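# Find the light check weight and place it on the red dish

## Task

Four check weights look alike, but one weighs less than the rest. A balance can tell them apart: its pointer sits over white when both pans hold equal weight and leans toward the side with less weight. Set the light weight flat on the red dish, with none of the other three on it. Everything apart from the weights and the dish must stay upright, and the balance must stay on the furniture it started on.

## Robot and tools

Robots: three identical i2rt Big YAM arms named arm1, arm2 and arm3. Each has six joints, a two-finger gripper and a wrist camera. With joints 1 and 6 at 0 and the hand level and pointing forward, the camera sits on top of the hand looking at the fingertips. Reach is about 1.0 m from the joint-1 axis. Each foot (base_link) faces along its own +x. Feet in the scene frame, in metres: arm1 at (-0.017, +1.211, +0.828), turned to face roughly -x; arm2 at (+0.095, -0.011, +0.883), facing roughly +x; arm3 at (-0.083, -1.202, +0.816), facing roughly +x. Room cameras room_a (near -2.04, 1.47, 2.16) and room_b (near 1.82, -0.65, 2.25) are fixed in the room. Wrist cameras are arm1_cam_wrist, arm2_cam_wrist and arm3_cam_wrist. All images are 672x504. Wrist cameras use fisheye lenses and room cameras are pinhole with radial distortion. Calibration can be off by a few millimetres and up to about 2 degrees.

Frame: one shared scene frame for everything, origin on the floor, +z up. The "hand" point lies between the finger pads, about 1 cm behind the tips. The fingers point along the hand's +z axis and open and close along its y axis. hand_target is the hand pose that the joint targets currently held would give.

move: each argument arm1, arm2, arm3 holds that arm's part of a single action. An arm left out gets nothing new but may keep pushing toward its old target. An arm's part may contain:
- "joints": a dict of absolute targets by name. joint1_rad runs -2.879 to 2.879 and turns the arm about its foot, positive counter-clockwise seen from above, with 0 along the foot's facing. joint2_rad runs 0 to 3.141 (shoulder; 0 is upper arm back and roughly level; positive raises it, then swings it forward). joint3_rad runs 0 to 3.019 (elbow; 0 is folded; positive opens). joint4_rad runs -1.692 to 1.57 (hand pitch; positive tilts the fingers up). joint5_rad runs -1.57 to 1.57 (sideways swing; positive is to the arm's right). joint6_rad runs -2.094 to 2.094 (roll; positive is clockwise seen from behind the hand). gripper_m runs 0 to 0.093 and is the fingertip gap in metres. Done tolerances are ±0.045, 0.14, 0.09, 0.055, 0.03, 0.035 rad and ±0.003 m.
- "target": one list of 7 numbers [x, y, z, qw, qx, qy, qz]. This is an absolute hand pose in the scene frame, in metres, laid out as the "hand" line prints it. The hand moves in a straight line toward it, starting from its hand_target. When a target is given, "joints" may contain only gripper_m.
- "speed": top path speed, 0.002 to 0.5 m/s, default 0.25. Only valid together with target. Turning speed is capped at twice that value in rad/s.
- "min_time_s": 0.1 to 8 s. This is the shortest duration for that arm's joint motions.
"cameras": a list drawn from the camera names above, or "all". [] gives no images. If omitted, an empty move shows all cameras and a move with an action shows none.
All motions in an action start at once. All hand paths finish together, paced by the slowest. Each path takes 0.5 to 10 s, and no action runs past 15 s. At every step the path pose is limited to within 100 mm and 20 degrees of the measured hand. The hand lags, strays, can overshoot its speed when the arm is nearly straight, and often ends a centimetre or more off. Paths do not avoid objects or other arms. An unknown key makes the call invalid; an out-of-range value gets it refused. After a refusal, or a stop during a call, the later move, wait and finished_scene calls in the same reply are skipped.

Results: a state for each arm (joint_positions, Joint velocities, torques, hand, hand_target, status lines), plus images in the order given by the "pictures" line. Images can be slightly older than the state. The "move" line gives "done" or the worst status for each arm that was moved. An arm under "as last shown" was not commanded; its lines repeat the earlier values. Status words: "off_target" means the joint stopped short and may still push. "time_out" means the arm ran out of time; each joint keeps a nearby target and keeps pushing, and sending it its reported position relieves this. "not_followed", "joint command not followed" and "pose unreachable" mean a safety check held back the motion. The arm may keep trying until it gets new targets. on_its_own lists motion you did not command; its "held at" is a target, not a reading. Torques are in N m, positive toward larger joint values, and include gravity. Entries 3 and 4 wrap at ±28. An empty move reports the scene number.

wait: seconds from 0 to 10, plus optional cameras. Nothing new is commanded.
zoom_image: camera plus region [x0, y0, x1, y1] in pixels of that camera's latest image, origin at top-left, at most 504 by 504. Works only on a camera from the newest images.
finished_scene: scene is the current scene number. Call it only once the goal holds without the robots, because it cannot be undone.

Gripper: when gripping a hard object at full force, the reading is up to 0.005 m below the object's width, or on some units up to 0.002 m above it. Closed on nothing, it reads 0.000 to 0.003. A target just under the first-contact reading grips lightly. About 0.005 m lower gives full force, which is roughly 50 to 64 N per pad. To let go, send a target well above the reading.

Avoid: arms pressing hard against each other. Closing a gripper on another arm's fingers counts as such a press and ends the scene. The self-collision check can react too late and does not protect fingers, gripper housings or cameras. Do not knock objects to the floor or out of the work area, topple anything other than the weights and dish, move the balance off its furniture, drop parts from a height, release a moving part, or strike fixed or heavy things hard. Loose objects can sometimes be nudged by outside pushes. Joints do not stop when they touch something and can push hard. Long pushing, stretched holds or carrying loads heats motors: MOTOR HOT appears at 85 °C, and at 100 °C the arm goes limp for 30 to 60 s. Afterwards its keys read "limit_stop_at_motor_heat", so resend the targets. While you think, the robots keep holding the last command, so keep deliberation short.

Each tool is called after ">>>" by a JSON object that holds its "method" and its "body".

## Session

>>> {"method": "move", "body": {}}

Scene clock: 0.00 s.
Joint torques (N m): no reading
Heat: arm1: hottest joint2_rad 37 °C; arm2: hottest joint2_rad 31 °C; arm3: hottest joint2_rad 36 °C.
Joint velocities: within noise
arm1.joint_positions: joint1_rad=+0.463 joint2_rad=+0.615 joint3_rad=+1.490 joint4_rad=-1.383 joint5_rad=+0.276 joint6_rad=+0.395 gripper_m=+0.09396
arm1.joint_status: not commanded
arm1.hand: x=-0.2166 y=+1.1519 z=+1.4100 quat_wxyz=(-0.119, -0.855, +0.016, +0.505) (m; scene frame)
arm1.hand_target: x=-0.2135 y=+1.1537 z=+1.4229 quat_wxyz=(-0.125, -0.847, +0.018, +0.516) (m; scene frame)
arm1.hand_status: not commanded
arm2.joint_positions: joint1_rad=+0.482 joint2_rad=+0.585 joint3_rad=+1.357 joint4_rad=-1.462 joint5_rad=+0.226 joint6_rad=+0.023 gripper_m=+0.09396
arm2.joint_status: not commanded
arm2.hand: x=-0.1095 y=-0.0683 z=+1.3892 quat_wxyz=(-0.010, +0.891, +0.138, -0.433) (m; scene frame)
arm2.hand_target: x=-0.1075 y=-0.0675 z=+1.4001 quat_wxyz=(-0.007, +0.885, +0.136, -0.444) (m; scene frame)
arm2.hand_status: not commanded
arm3.joint_positions: joint1_rad=-0.065 joint2_rad=+0.649 joint3_rad=+1.390 joint4_rad=-1.161 joint5_rad=-0.034 joint6_rad=-0.702 gripper_m=+0.09396
arm3.joint_status: not commanded
arm3.hand: x=-0.3410 y=-1.1470 z=+1.3892 quat_wxyz=(-0.236, +0.811, +0.203, -0.495) (m; scene frame)
arm3.hand_target: x=-0.3379 y=-1.1478 z=+1.4005 quat_wxyz=(-0.241, +0.804, +0.201, -0.504) (m; scene frame)
arm3.hand_status: not commanded
pictures: arm1_cam_wrist, arm2_cam_wrist, arm3_cam_wrist, room_a, room_b

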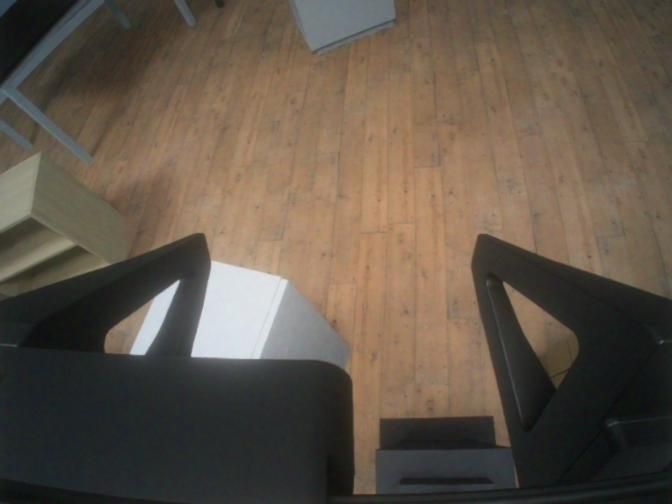

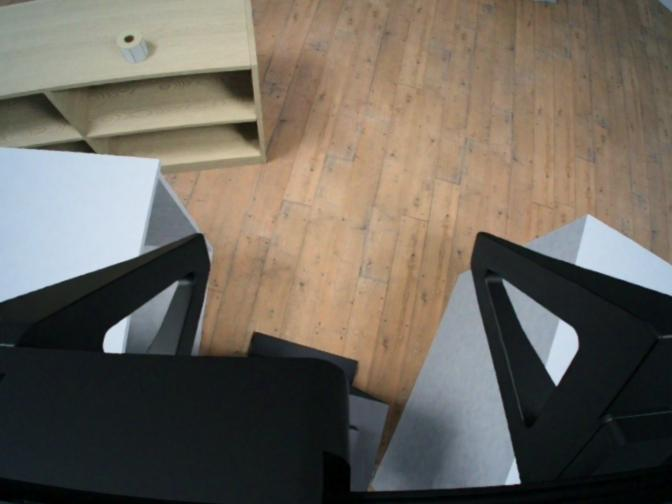

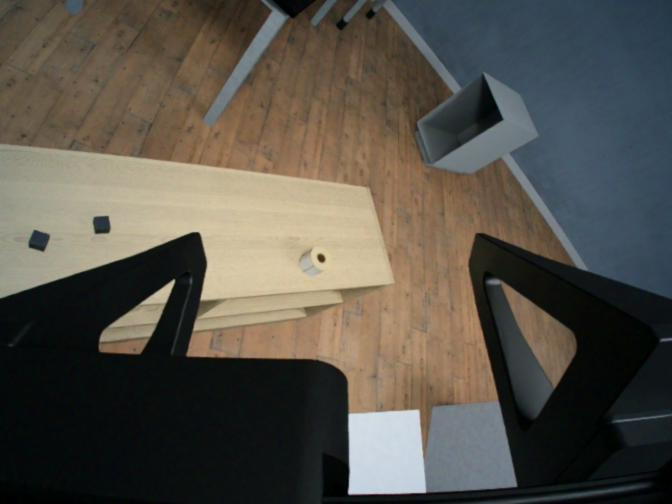

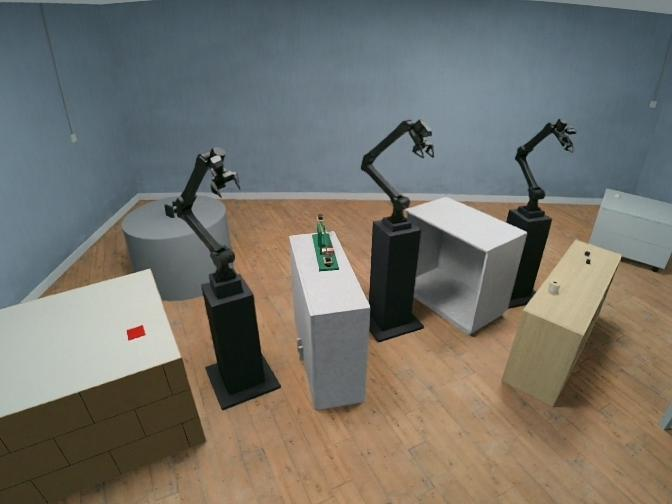

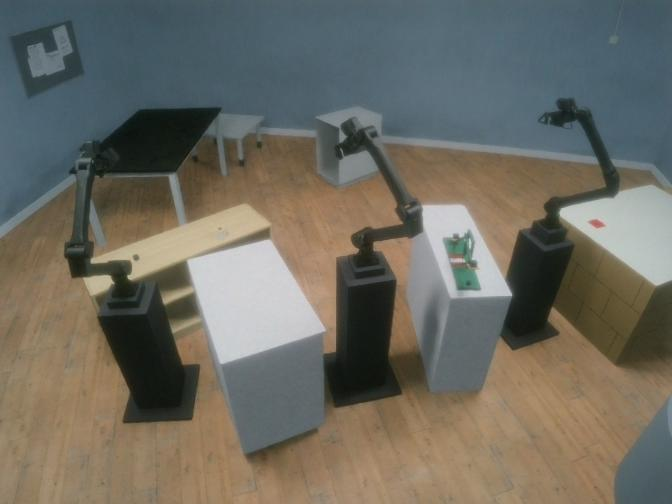

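>>> {"method": "zoom_image", "body": {"camera": "room_a", "region": [280, 190, 380, 290]}}

>>> {"method": "zoom_image", "body": {"camera": "room_b", "region": [420, 210, 520, 310]}}

>>> {"method": "zoom_image", "body": {"camera": "room_a", "region": [520, 230, 640, 320]}}

>>> {"method": "zoom_image", "body": {"camera": "room_b", "region": [80, 180, 300, 320]}}

>>> {"method": "zoom_image", "body": {"camera": "arm3_cam_wrist", "region": [0, 140, 400, 360]}}

Scaled by 5.040 from the camera's 672x504 image, which has a finer 960x720 frame.

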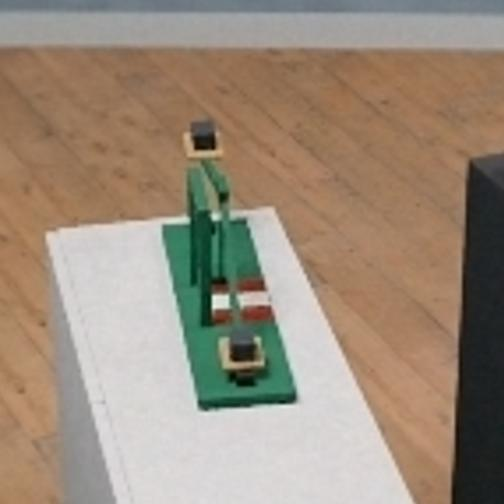

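Scaled by 5.040 from the camera's 672x504 image, which has a finer 960x720 frame.

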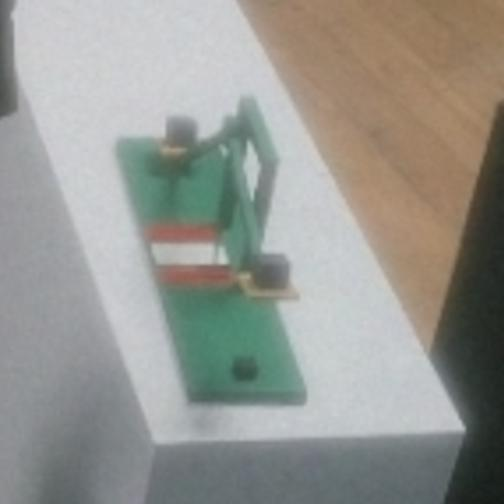

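Scaled by 4.200 from the camera's 672x504 image, which has a finer 960x720 frame.

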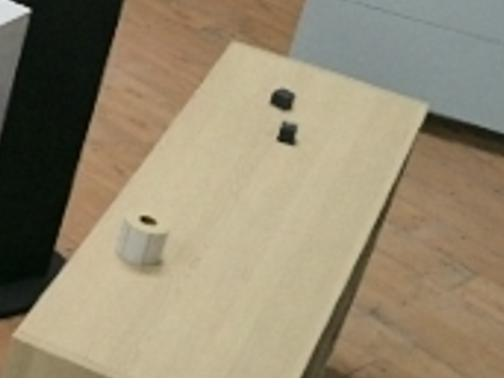

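Scaled by 2.291 from the camera's 672x504 image, which has a finer 960x720 frame.

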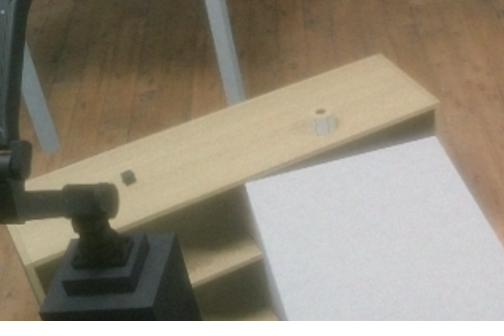

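Scaled by 1.260 from the camera's 672x504 image, which has a finer 960x720 frame.

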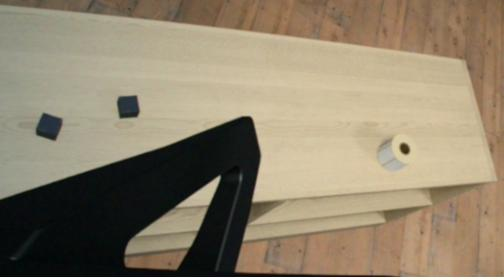

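>>> {"method": "move", "body": {"arm1": {"joints":{"joint1_rad":2.03,"joint2_rad":1.0,"joint3_rad":1.55,"joint4_rad":-1.5,"joint5_rad":0,"joint6_rad":0}}, "cameras": ["arm1_cam_wrist"]}}

>>> {"method": "zoom_image", "body": {"camera": "arm1_cam_wrist", "region": [180, 0, 520, 260]}}

Scene clock: 5.00 s.
Joint torques (N m): arm1=[0.67 -4.66 12.44 1.06 0.05 -0.2] | arm2=[1.67 2.49 10.93 1.96 0.08 0.1] | arm3=[-1.08 0.44 8.81 2.09 -0.02 0.01]
Heat: arm1: hottest joint2_rad 37 °C; arm2: hottest joint2_rad 31 °C; arm3: hottest joint2_rad 36 °C.
move: arm1 done
Joint velocities: within noise
arm1.joint_positions: joint1_rad=+2.015 joint2_rad=+1.015 joint3_rad=+1.519 joint4_rad=-1.493 joint5_rad=+0.000 joint6_rad=+0.013 gripper_m=+0.09398
arm1.joint_status: all done
arm1.hand: x=+0.1555 y=+0.9068 z=+1.2938 quat_wxyz=(-0.246, -0.491, -0.823, +0.148) (m; scene frame)
arm1.hand_target: x=+0.1570 y=+0.9147 z=+1.3123 quat_wxyz=(-0.263, -0.477, -0.824, +0.157) (m; scene frame)
arm1.hand_status: not commanded
arm2, arm3: as last shown
arm3.hand_target: x=-0.3379 y=-1.1478 z=+1.4005 quat_wxyz=(-0.241, +0.805, +0.201, -0.504) (m; scene frame)
pictures: arm1_cam_wrist
camera_calibration:
arm1_cam_wrist: T_world_to_cam=[[-0.88008, -0.474805, 0.00451679, 0.561594], [-0.473862, 0.878859, 0.0553388, -0.791771], [-0.0302447, 0.0465622, -0.998457, 1.38182], [0, 0, 0, 1]] pos_world=[0.160849, 0.898162, 1.42097]

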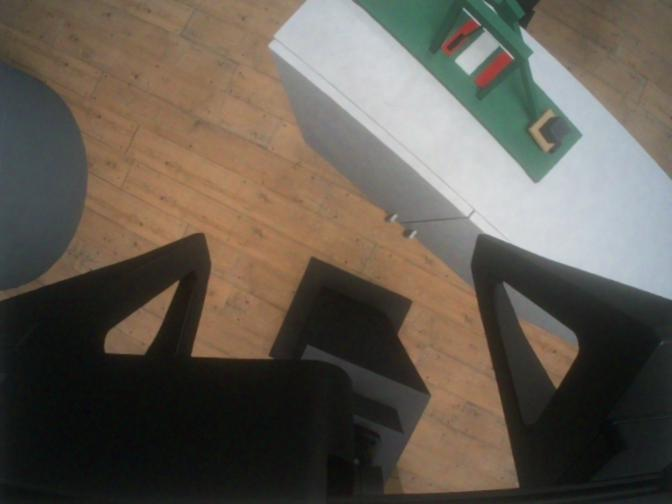

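Scaled by 1.482 from the camera's 672x504 image, which has a finer 960x720 frame.

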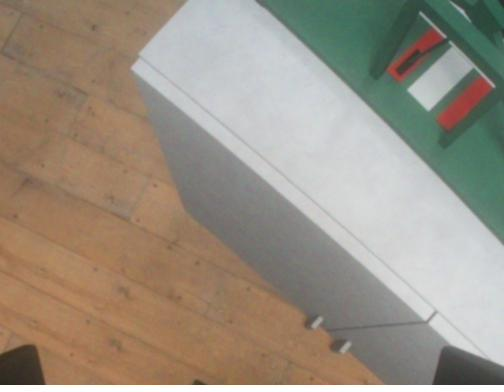

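>>> {"method": "move", "body": {"arm1": {"joints":{"joint1_rad":2.03,"joint2_rad":1.3,"joint3_rad":1.55,"joint4_rad":-1.4}}, "cameras": ["arm1_cam_wrist"]}}

>>> {"method": "zoom_image", "body": {"camera": "arm1_cam_wrist", "region": [200, 0, 536, 252]}}

Scene clock: 6.73 s.
Joint torques (N m): arm1=[0.62 -9.7 13.04 1.37 0.05 -0.2] | arm2=[1.61 2.26 10.99 1.94 0.06 0.11] | arm3=[-1.26 0.44 8.8 2.06 -0.02 0.01]
Heat: arm1: hottest joint2_rad 37 °C; arm2: hottest joint2_rad 31 °C; arm3: hottest joint2_rad 36 °C.
move: arm1 done
Joint velocities: within noise
arm1.joint_positions: joint1_rad=+2.016 joint2_rad=+1.316 joint3_rad=+1.520 joint4_rad=-1.411 joint5_rad=+0.000 joint6_rad=+0.013 gripper_m=+0.09398
arm1.joint_status: all done
arm1.hand: x=+0.2052 y=+0.8155 z=+1.1882 quat_wxyz=(-0.154, -0.504, -0.844, +0.095) (m; scene frame)
arm1.hand_target: x=+0.2127 y=+0.8162 z=+1.2106 quat_wxyz=(-0.179, -0.490, -0.846, +0.109) (m; scene frame)
arm1.hand_status: not commanded
arm2, arm3: as last shown
pictures: arm1_cam_wrist
camera_calibration:
arm1_cam_wrist: T_world_to_cam=[[-0.880197, -0.474559, 0.0068427, 0.559509], [-0.45529, 0.848352, 0.270205, -0.916359], [-0.134033, 0.234718, -0.962779, 1.10766], [0, 0, 0, 1]] pos_world=[0.223732, 0.782927, 1.31021]

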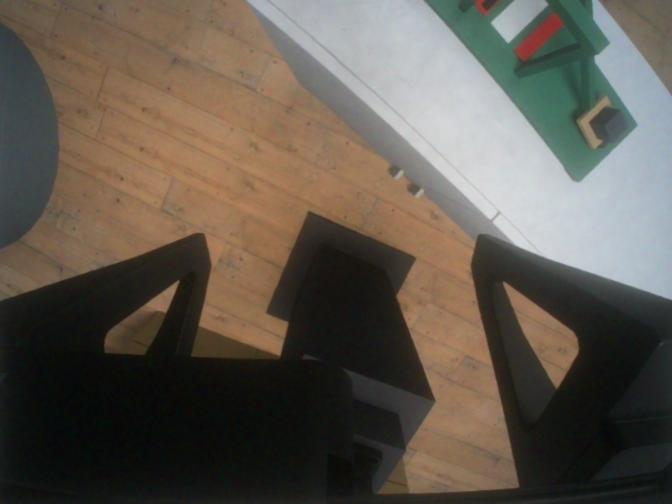

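Scaled by 1.500 from the camera's 672x504 image, which has a finer 960x720 frame.

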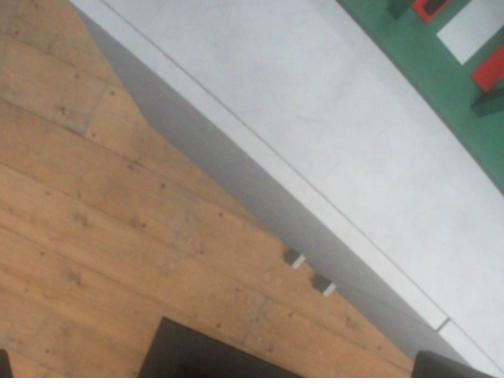

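>>> {"method": "move", "body": {"arm1": {"target":[0.231,0.556,1.13,0.1074,0.563,0.816,-0.0741],"speed":0.35}, "cameras": ["arm1_cam_wrist"]}}

>>> {"method": "zoom_image", "body": {"camera": "arm1_cam_wrist", "region": [200, 0, 536, 252]}}

Scene clock: 11.13 s.
Joint torques (N m): arm1=[-0.91 -16.09 14.8 0.43 0.15 -0.11] | arm2=[1.67 2.26 10.95 1.95 0.07 0.12] | arm3=[-1.32 0.38 8.8 2.04 -0.01 0.01]
Heat: arm1: hottest joint3_rad 38 °C; arm2: hottest joint2_rad 31 °C; arm3: hottest joint2_rad 36 °C.
move: arm1 off_target
Joint velocities: within noise
arm1.joint_positions: joint1_rad=+1.875 joint2_rad=+2.092 joint3_rad=+2.360 joint4_rad=-1.616 joint5_rad=-0.011 joint6_rad=-0.005 gripper_m=+0.09398
arm1.joint_status: not commanded
arm1.hand: x=+0.2339 y=+0.5666 z=+1.1145 quat_wxyz=(-0.094, -0.560, -0.821, +0.063) (m; scene frame)
arm1.hand_target: x=+0.2305 y=+0.5569 z=+1.1299 quat_wxyz=(-0.108, -0.563, -0.816, +0.075) (m; scene frame)
arm1.hand_status: off_target (0.019 m and 2.1 deg from the pose sent, 0.267 m and 9.5 deg at the start)
arm2, arm3: as last shown
pictures: arm1_cam_wrist
camera_calibration:
arm1_cam_wrist: T_world_to_cam=[[-0.930558, -0.366143, 0.00124078, 0.423739], [-0.335084, 0.852976, 0.400187, -0.847889], [-0.147584, 0.371982, -0.916433, 0.972702], [0, 0, 0, 1]] pos_world=[0.253755, 0.516551, 1.2302]

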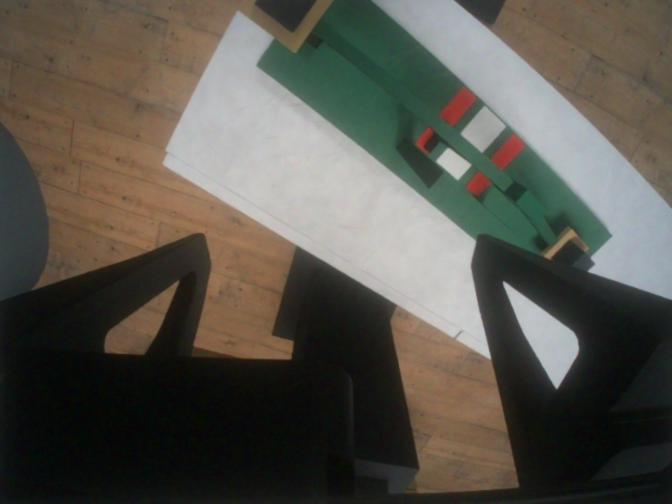

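Scaled by 1.500 from the camera's 672x504 image, which has a finer 960x720 frame.

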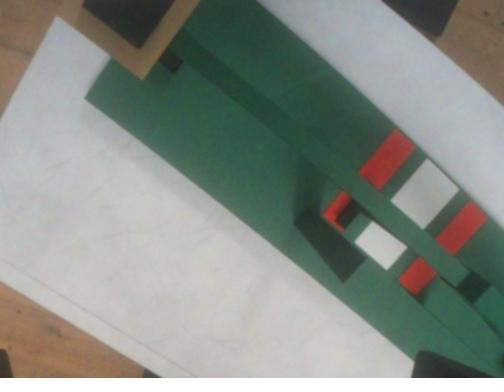

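>>> {"method": "move", "body": {"arm1": {"target":[0.285,0.475,1.12,0.2497,0.531,0.792,-0.1675],"speed":0.3}, "cameras": ["arm1_cam_wrist","room_b"]}}

>>> {"method": "zoom_image", "body": {"camera": "arm1_cam_wrist", "region": [150, 0, 486, 252]}}

>>> {"method": "zoom_image", "body": {"camera": "room_b", "region": [400, 180, 540, 300]}}

Scene clock: 13.07 s.
Joint torques (N m): arm1=[0.5 -16.79 12.16 1.95 0.13 -0.07] | arm2=[1.26 2.02 11.03 1.98 0.08 0.1] | arm3=[-1.14 0.38 8.8 2.1 -0.01 0.01]
Heat: arm1: hottest joint3_rad 39 °C; arm2: hottest joint2_rad 31 °C; arm3: hottest joint2_rad 36 °C.
move: arm1 off_target
Joint velocities: within noise
arm1.joint_positions: joint1_rad=+1.882 joint2_rad=+2.116 joint3_rad=+2.319 joint4_rad=-1.184 joint5_rad=-0.011 joint6_rad=-0.005 gripper_m=+0.09398
arm1.joint_status: not commanded
arm1.hand: x=+0.2730 y=+0.4788 z=+1.1200 quat_wxyz=(-0.241, -0.535, -0.793, +0.164) (m; scene frame)
arm1.hand_target: x=+0.2850 y=+0.4754 z=+1.1199 quat_wxyz=(-0.250, -0.531, -0.792, +0.167) (m; scene frame)
arm1.hand_status: off_target (0.013 m and 1.1 deg from the pose sent, 0.105 m and 22.1 deg at the start)
arm2, arm3: as last shown
pictures: arm1_cam_wrist, room_b
camera_calibration:
arm1_cam_wrist: T_world_to_cam=[[-0.927489, -0.373816, 0.00510384, 0.426445], [-0.373226, 0.926641, 0.045162, -0.38938], [-0.0216117, 0.0399823, -0.998967, 1.23315], [0, 0, 0, 1]] pos_world=[0.276847, 0.470924, 1.24728]

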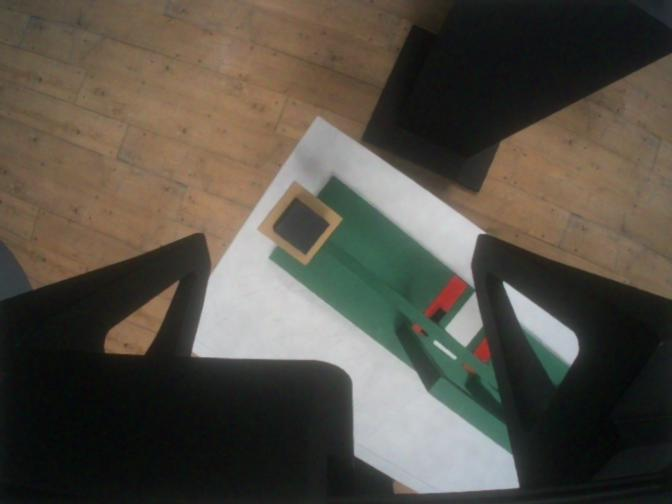

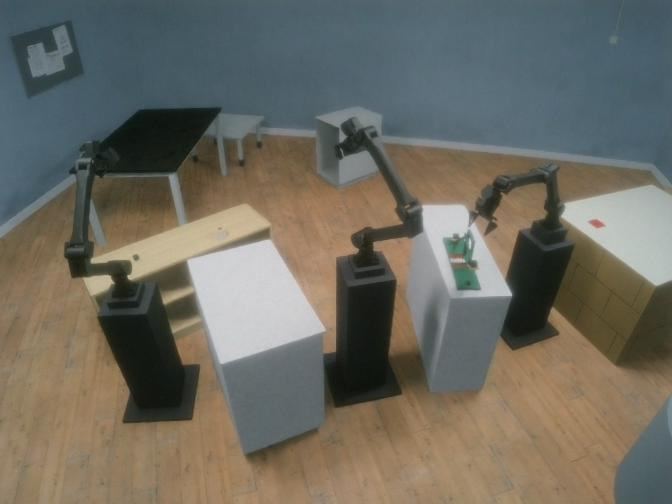

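Scaled by 1.500 from the camera's 672x504 image, which has a finer 960x720 frame.

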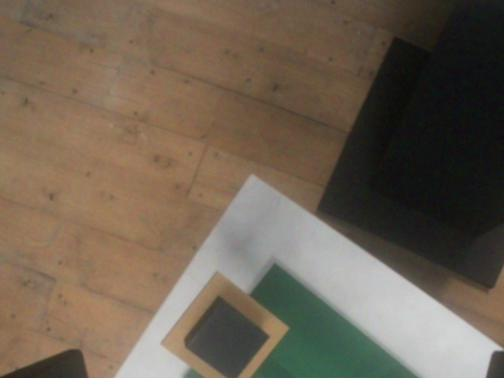

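Scaled by 3.600 from the camera's 672x504 image, which has a finer 960x720 frame.

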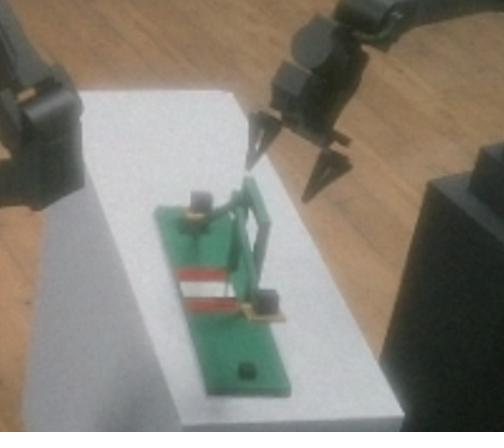

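>>> {"method": "move", "body": {"arm1": {"target":[0.312,0.47,1.01,0.0945,0.7565,0.646,0.0185],"speed":0.25,"joints":{"gripper_m":0.075}}, "cameras": ["arm1_cam_wrist","room_b","room_a"]}}

>>> {"method": "zoom_image", "body": {"camera": "room_b", "region": [430, 190, 530, 290]}}

>>> {"method": "zoom_image", "body": {"camera": "room_a", "region": [280, 170, 380, 270]}}

Scene clock: 16.80 s.
Joint torques (N m): arm1=[0.44 -20.07 14.68 0.61 -0.05 0.04] | arm2=[1.49 2.14 11 1.94 0.08 0.11] | arm3=[-1.08 0.44 8.76 2.09 -0.01 0.02]
Heat: arm1: hottest joint3_rad 40 °C; arm2: hottest joint3_rad 32 °C; arm3: hottest joint2_rad 36 °C.
move: arm1 off_target
Joint velocities: within noise
arm1.joint_positions: joint1_rad=+1.895 joint2_rad=+2.558 joint3_rad=+2.873 joint4_rad=-1.617 joint5_rad=-0.098 joint6_rad=+0.559 gripper_m=+0.07509
arm1.joint_status: all done
arm1.hand: x=+0.3011 y=+0.4730 z=+0.9921 quat_wxyz=(-0.142, -0.754, -0.642, -0.001) (m; scene frame)
arm1.hand_target: x=+0.3113 y=+0.4719 z=+1.0095 quat_wxyz=(-0.162, -0.752, -0.639, +0.003) (m; scene frame)
arm1.hand_status: off_target (0.021 m and 5.8 deg from the pose sent, 0.117 m and 40.8 deg at the start; a joint's target at an end of its range on 30 of 73 steps)
arm2, arm3: as last shown
pictures: arm1_cam_wrist, room_a, room_b
camera_calibration:
arm1_cam_wrist: T_world_to_cam=[[-0.967867, 0.134964, -0.212176, 0.438153], [0.0327523, 0.904236, 0.425776, -0.856977], [0.249322, 0.405145, -0.8796, 0.733494], [0, 0, 0, 1]] pos_world=[0.269266, 0.418603, 1.10303]

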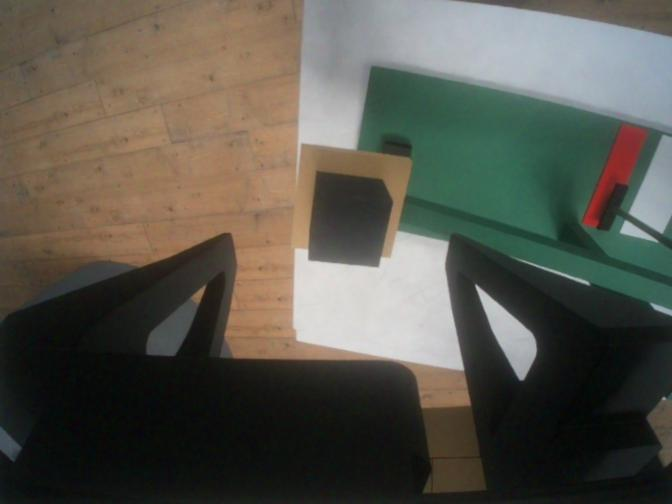

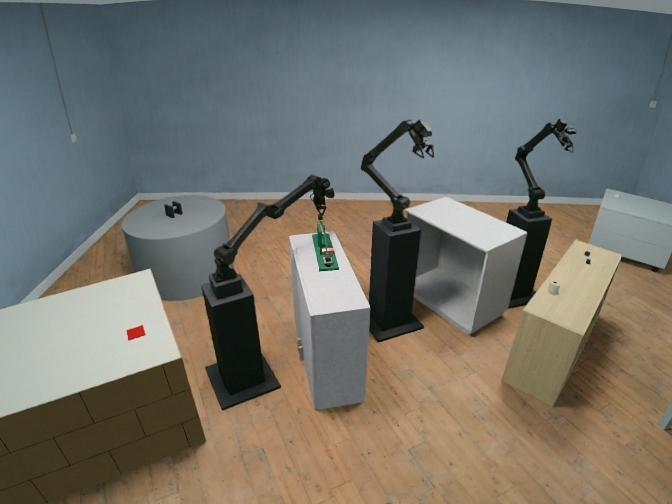

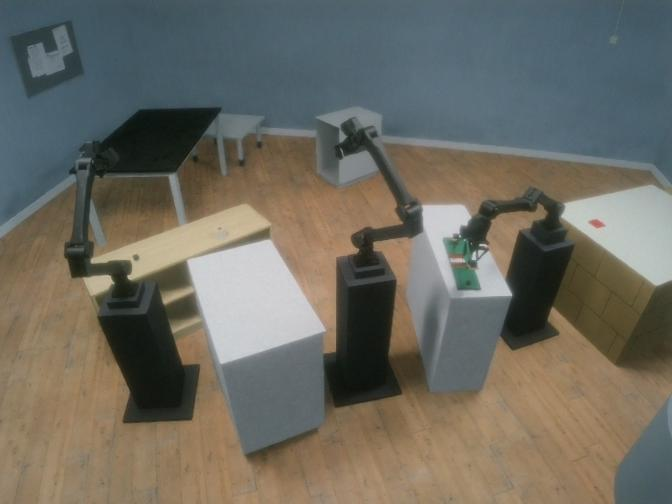

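Scaled by 5.040 from the camera's 672x504 image, which has a finer 960x720 frame.

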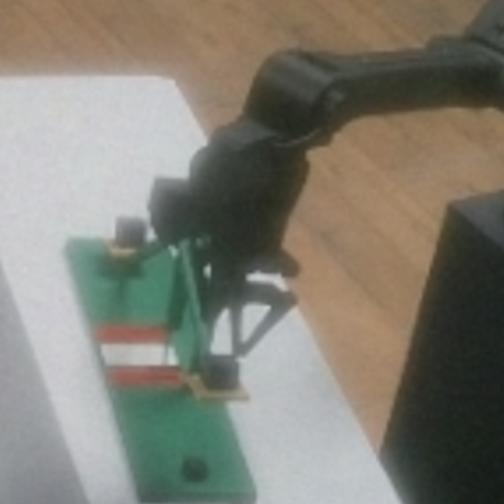

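Scaled by 5.040 from the camera's 672x504 image, which has a finer 960x720 frame.

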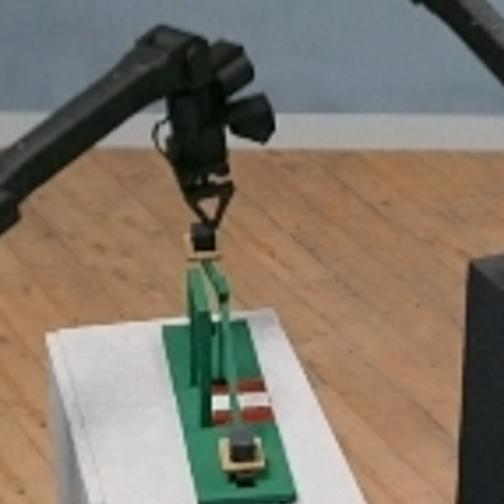

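>>> {"method": "move", "body": {"arm1": {"target":[0.323,0.473,0.938,0.1074,0.7565,0.646,0.0085],"speed":0.12}, "cameras": ["arm1_cam_wrist","room_b"]}}

>>> {"method": "zoom_image", "body": {"camera": "room_b", "region": [440, 200, 510, 270]}}

Scene clock: 19.30 s.
Joint torques (N m): arm1=[-0.21 -20.37 14.15 0.58 0.1 0.02] | arm2=[1.44 2.49 10.96 1.95 0.07 0.11] | arm3=[-1.14 0.44 8.8 2.04 -0.02 0.01]
Heat: arm1: hottest joint3_rad 40 °C; arm2: hottest joint3_rad 32 °C; arm3: hottest joint2_rad 36 °C.
move: arm1 off_target
Joint velocities: within noise
arm1.joint_positions: joint1_rad=+1.911 joint2_rad=+2.652 joint3_rad=+2.878 joint4_rad=-1.617 joint5_rad=-0.087 joint6_rad=+0.568 gripper_m=+0.07508
arm1.joint_status: not commanded
arm1.hand: x=+0.3115 y=+0.4770 z=+0.9206 quat_wxyz=(-0.098, -0.757, -0.646, -0.011) (m; scene frame)
arm1.hand_target: x=+0.3222 y=+0.4745 z=+0.9379 quat_wxyz=(-0.119, -0.755, -0.644, -0.005) (m; scene frame)
arm1.hand_status: off_target (0.021 m and 1.1 deg from the pose sent, 0.058 m and 4.1 deg at the start; a joint's target at an end of its range on 25 of 45 steps)
arm2, arm3: as last shown
pictures: arm1_cam_wrist, room_b
camera_calibration:
arm1_cam_wrist: T_world_to_cam=[[-0.97653, 0.143985, -0.16018, 0.382954], [0.0467901, 0.867762, 0.494772, -0.881073], [0.210238, 0.475665, -0.854133, 0.621496], [0, 0, 0, 1]] pos_world=[0.284529, 0.413799, 1.02811]

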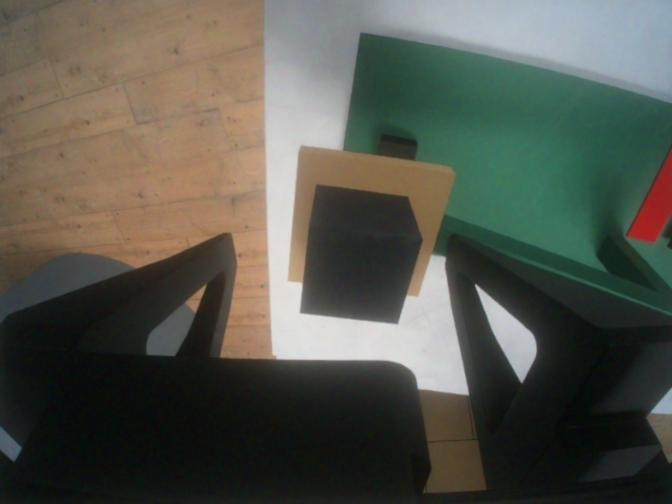

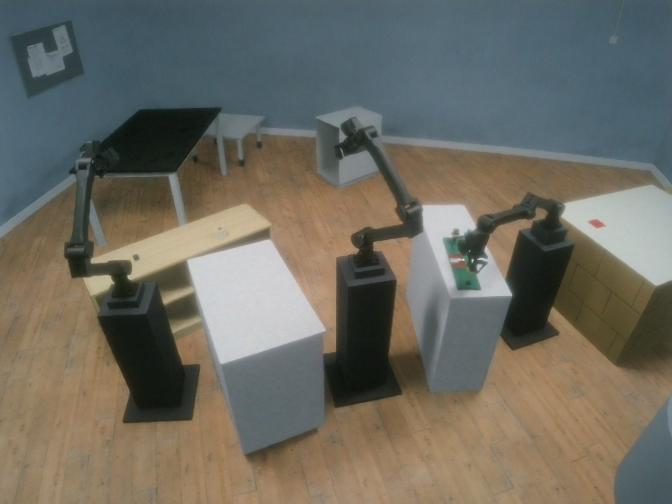

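Scaled by 7.200 from the camera's 672x504 image, which has a finer 960x720 frame.

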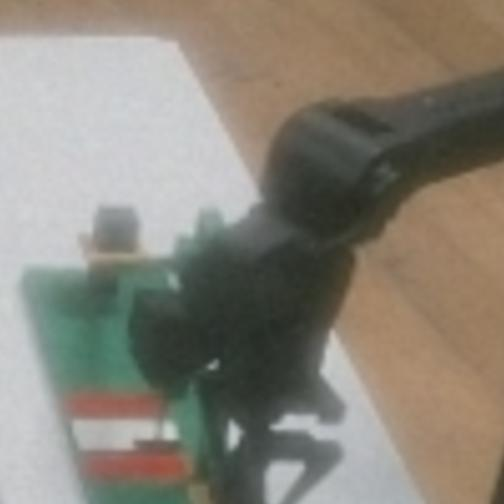

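>>> {"method": "move", "body": {"arm1": {"target":[0.319,0.476,0.918,0.1074,0.7565,0.646,0.0085],"speed":0.08}, "cameras": ["arm1_cam_wrist"]}}

Scene clock: 21.37 s.
Joint torques (N m): arm1=[0.38 -23.18 10.14 1.24 -0.02 -0.04] | arm2=[1.61 2.08 10.93 1.89 0.08 0.11] | arm3=[-1.08 0.5 8.8 2.07 -0.01 0.01]
Heat: arm1: hottest joint3_rad 41 °C; arm2: hottest joint3_rad 33 °C; arm3: hottest joint2_rad 36 °C.
move: arm1 off_target
Joint velocities: within noise
arm1.joint_positions: joint1_rad=+1.911 joint2_rad=+2.649 joint3_rad=+2.800 joint4_rad=-1.572 joint5_rad=-0.086 joint6_rad=+0.568 gripper_m=+0.07508
arm1.joint_status: not commanded
arm1.hand: x=+0.3101 y=+0.4788 z=+0.8923 quat_wxyz=(-0.084, -0.758, -0.646, -0.014) (m; scene frame)
arm1.hand_target: x=+0.3186 y=+0.4764 z=+0.9179 quat_wxyz=(-0.107, -0.756, -0.646, -0.009) (m; scene frame)
arm1.hand_status: off_target (0.027 m and 2.8 deg from the pose sent, 0.008 m and 1.1 deg at the start)
arm2, arm3: as last shown
pictures: arm1_cam_wrist
camera_calibration:
arm1_cam_wrist: T_world_to_cam=[[-0.978464, 0.148595, -0.143275, 0.360152], [0.0540253, 0.854262, 0.517028, -0.884137], [0.199222, 0.498153, -0.843892, 0.580343], [0, 0, 0, 1]] pos_world=[0.284544, 0.412668, 0.998471]

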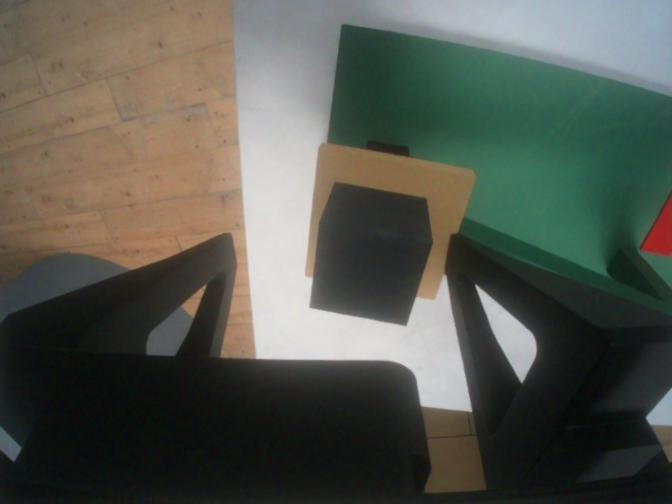

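>>> {"method": "move", "body": {"arm1": {"target":[0.307,0.478,0.924,0.1074,0.7565,0.646,0.0085],"speed":0.08}, "cameras": ["arm1_cam_wrist"]}}

>>> {"method": "zoom_image", "body": {"camera": "arm1_cam_wrist", "region": [200, 120, 500, 340]}}

Scene clock: 22.87 s.
Joint torques (N m): arm1=[-1.26 -23.59 10.11 1.02 0.07 -0.15] | arm2=[1.38 2.08 11.04 1.98 0.09 0.12] | arm3=[-1.2 0.5 8.8 2.09 -0.01 0.01]
Heat: arm1: hottest joint3_rad 41 °C; arm2: hottest joint3_rad 33 °C; arm3: hottest joint2_rad 36 °C.
move: arm1 off_target
Joint velocities: within noise
arm1.joint_positions: joint1_rad=+1.911 joint2_rad=+2.588 joint3_rad=+2.687 joint4_rad=-1.518 joint5_rad=-0.089 joint6_rad=+0.568 gripper_m=+0.07508
arm1.joint_status: not commanded
arm1.hand: x=+0.3087 y=+0.4838 z=+0.8949 quat_wxyz=(-0.085, -0.758, -0.646, -0.016) (m; scene frame)
arm1.hand_target: x=+0.3068 y=+0.4784 z=+0.9238 quat_wxyz=(-0.107, -0.756, -0.646, -0.009) (m; scene frame)
arm1.hand_status: off_target (0.030 m and 2.7 deg from the pose sent, 0.032 m and 2.8 deg at the start)
arm2.joint_positions: joint1_rad=+0.482 joint2_rad=+0.585 joint3_rad=+1.357 joint4_rad=-1.462 joint5_rad=+0.226 joint6_rad=+0.023 gripper_m=+0.09396
arm2.joint_status: not commanded
arm2.hand: x=-0.1095 y=-0.0683 z=+1.3892 quat_wxyz=(-0.010, +0.891, +0.138, -0.433) (m; scene frame)
arm2.hand_target: x=-0.1075 y=-0.0675 z=+1.4001 quat_wxyz=(-0.007, +0.885, +0.136, -0.444) (m; scene frame)
arm2.hand_status: not commanded
arm3.joint_positions: joint1_rad=-0.065 joint2_rad=+0.649 joint3_rad=+1.390 joint4_rad=-1.161 joint5_rad=-0.034 joint6_rad=-0.702 gripper_m=+0.09396
arm3.joint_status: not commanded
arm3.hand: x=-0.3410 y=-1.1470 z=+1.3892 quat_wxyz=(-0.236, +0.811, +0.203, -0.495) (m; scene frame)
arm3.hand_target: x=-0.3379 y=-1.1478 z=+1.4005 quat_wxyz=(-0.241, +0.805, +0.201, -0.504) (m; scene frame)
arm3.hand_status: not commanded
pictures: arm1_cam_wrist
camera_calibration:
arm1_cam_wrist: T_world_to_cam=[[-0.977978, 0.147966, -0.147192, 0.362034], [0.0513959, 0.854273, 0.517278, -0.889061], [0.202282, 0.498321, -0.843065, 0.578472], [0, 0, 0, 1]] pos_world=[0.282741, 0.417667, 1.00087]

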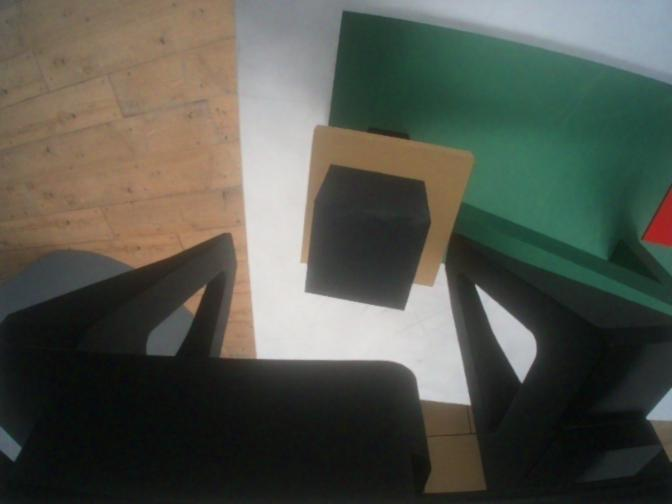

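Scaled by 1.680 from the camera's 672x504 image, which has a finer 960x720 frame.

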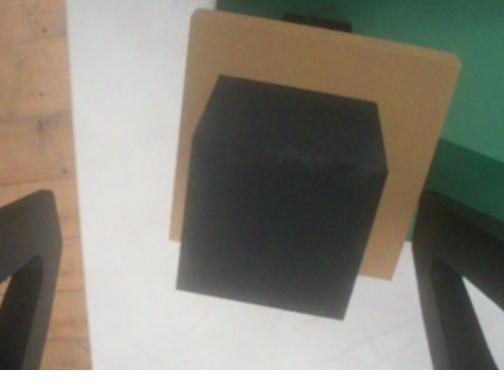

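>>> {"method": "move", "body": {"arm1": {"target":[0.295,0.482,0.924,0.1074,0.7565,0.646,0.0085],"speed":0.08}, "cameras": ["arm1_cam_wrist"]}}

Scene clock: 24.33 s.
Joint torques (N m): arm1=[-1.85 -23.12 10.61 1.14 0.16 -0.25] | arm2=[1.38 2.14 10.95 1.94 0.08 0.11] | arm3=[-1.14 0.44 8.8 2.04 -0.01 0.01]
Heat: arm1: hottest joint3_rad 41 °C; arm2: hottest joint3_rad 33 °C; arm3: hottest joint2_rad 36 °C.
move: arm1 off_target
Joint velocities: within noise
arm1.joint_positions: joint1_rad=+1.911 joint2_rad=+2.523 joint3_rad=+2.558 joint4_rad=-1.465 joint5_rad=-0.094 joint6_rad=+0.568 gripper_m=+0.07508
arm1.joint_status: not commanded
arm1.hand: x=+0.3052 y=+0.4942 z=+0.8931 quat_wxyz=(-0.081, -0.758, -0.646, -0.020) (m; scene frame)
arm1.hand_target: x=+0.2946 y=+0.4827 z=+0.9241 quat_wxyz=(-0.107, -0.756, -0.646, -0.008) (m; scene frame)
arm1.hand_status: off_target (0.035 m and 3.3 deg from the pose sent, 0.032 m and 2.7 deg at the start)
arm2, arm3: as last shown
pictures: arm1_cam_wrist
camera_calibration:
arm1_cam_wrist: T_world_to_cam=[[-0.978066, 0.149095, -0.145457, 0.354707], [0.0509127, 0.848258, 0.52713, -0.902474], [0.201978, 0.508162, -0.837243, 0.562601], [0, 0, 0, 1]] pos_world=[0.279242, 0.426754, 0.99835]

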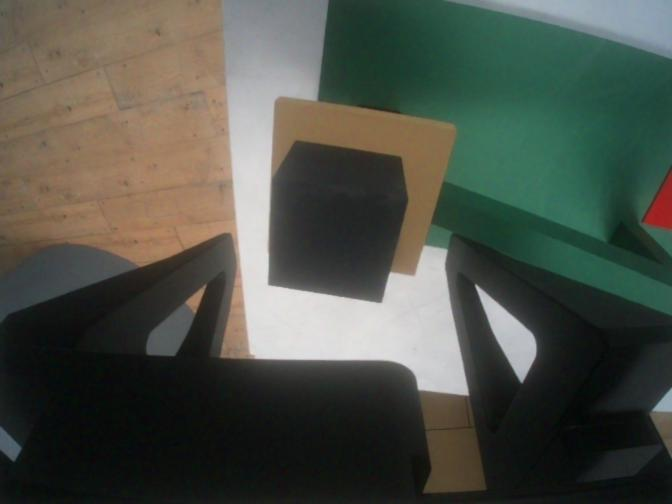

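>>> {"method": "move", "body": {"arm1": {"joints":{"gripper_m":0.026}}, "cameras": ["arm1_cam_wrist"]}}

Scene clock: 25.13 s.
Joint torques (N m): arm1=[-1.96 -22.83 10.86 0.92 0.31 -0.22] | arm2=[1.49 2.2 10.96 1.94 0.09 0.12] | arm3=[-1.14 0.38 8.76 2.07 -0.01 0.01]
Heat: arm1: hottest joint3_rad 41 °C; arm2: hottest joint3_rad 33 °C; arm3: hottest joint2_rad 36 °C.
move: arm1 off_target
Joint velocities: within noise
arm1.joint_positions: joint1_rad=+1.911 joint2_rad=+2.522 joint3_rad=+2.555 joint4_rad=-1.459 joint5_rad=-0.098 joint6_rad=+0.563 gripper_m=+0.04410
arm1.joint_status: gripper_m off_target (ended at +0.04413, target +0.02600)
arm1.hand: x=+0.3059 y=+0.4936 z=+0.8927 quat_wxyz=(-0.083, -0.757, -0.648, -0.021) (m; scene frame)
arm1.hand_target: x=+0.2948 y=+0.4827 z=+0.9240 quat_wxyz=(-0.107, -0.756, -0.646, -0.008) (m; scene frame)
arm1.hand_status: not commanded
arm2, arm3: as last shown
pictures: arm1_cam_wrist
camera_calibration:
arm1_cam_wrist: T_world_to_cam=[[-0.978022, 0.144521, -0.150286, 0.361957], [0.0448797, 0.849821, 0.525157, -0.898962], [0.203612, 0.506871, -0.83763, 0.562849], [0, 0, 0, 1]] pos_world=[0.279744, 0.426355, 0.997952]

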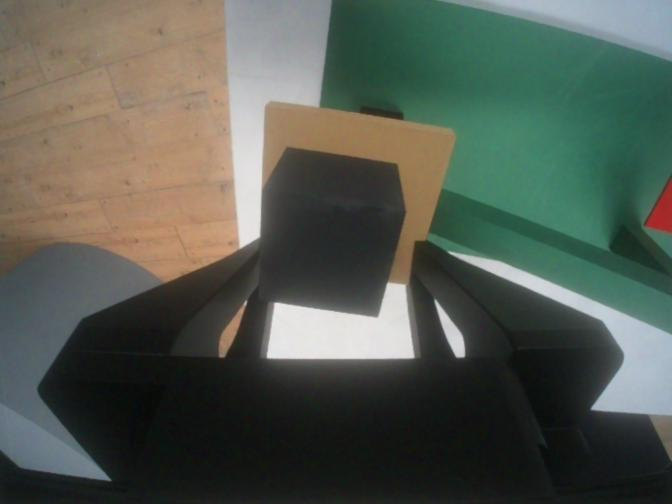

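>>> {"method": "move", "body": {"arm1": {"target":[0.290,0.489,0.985,0.1074,0.7565,0.646,0.0085],"speed":0.08}, "cameras": ["arm1_cam_wrist"]}}

Scene clock: 26.87 s.
Joint torques (N m): arm1=[-1.26 -23.88 16.01 -2.32 1.19 -0.25] | arm2=[1.38 2.26 10.95 1.91 0.07 0.09] | arm3=[-1.08 0.38 8.79 2.06 -0.01 0.01]
Heat: arm1: hottest joint3_rad 42 °C; arm2: hottest joint3_rad 34 °C; arm3: hottest joint2_rad 36 °C.
move: arm1 off_target
Joint velocities: within noise
arm1.joint_positions: joint1_rad=+1.911 joint2_rad=+2.521 joint3_rad=+2.624 joint4_rad=-1.515 joint5_rad=-0.124 joint6_rad=+0.561 gripper_m=+0.04433
arm1.joint_status: not commanded
arm1.hand: x=+0.3109 y=+0.4942 z=+0.9212 quat_wxyz=(-0.094, -0.754, -0.649, -0.031) (m; scene frame)
arm1.hand_target: x=+0.2903 y=+0.4902 z=+0.9829 quat_wxyz=(-0.111, -0.756, -0.645, -0.007) (m; scene frame)
arm1.hand_status: off_target (0.067 m and 3.0 deg from the pose sent, 0.094 m and 3.1 deg at the start)
arm2, arm3: as last shown
pictures: arm1_cam_wrist
camera_calibration:
arm1_cam_wrist: T_world_to_cam=[[-0.973951, 0.137939, -0.17998, 0.400385], [0.0239908, 0.851932, 0.523103, -0.907299], [0.225487, 0.505159, -0.833049, 0.575207], [0, 0, 0, 1]] pos_world=[0.28202, 0.427157, 1.02585]

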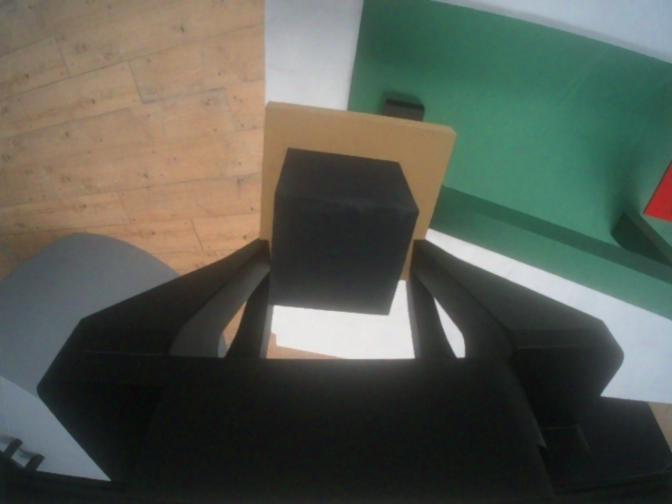

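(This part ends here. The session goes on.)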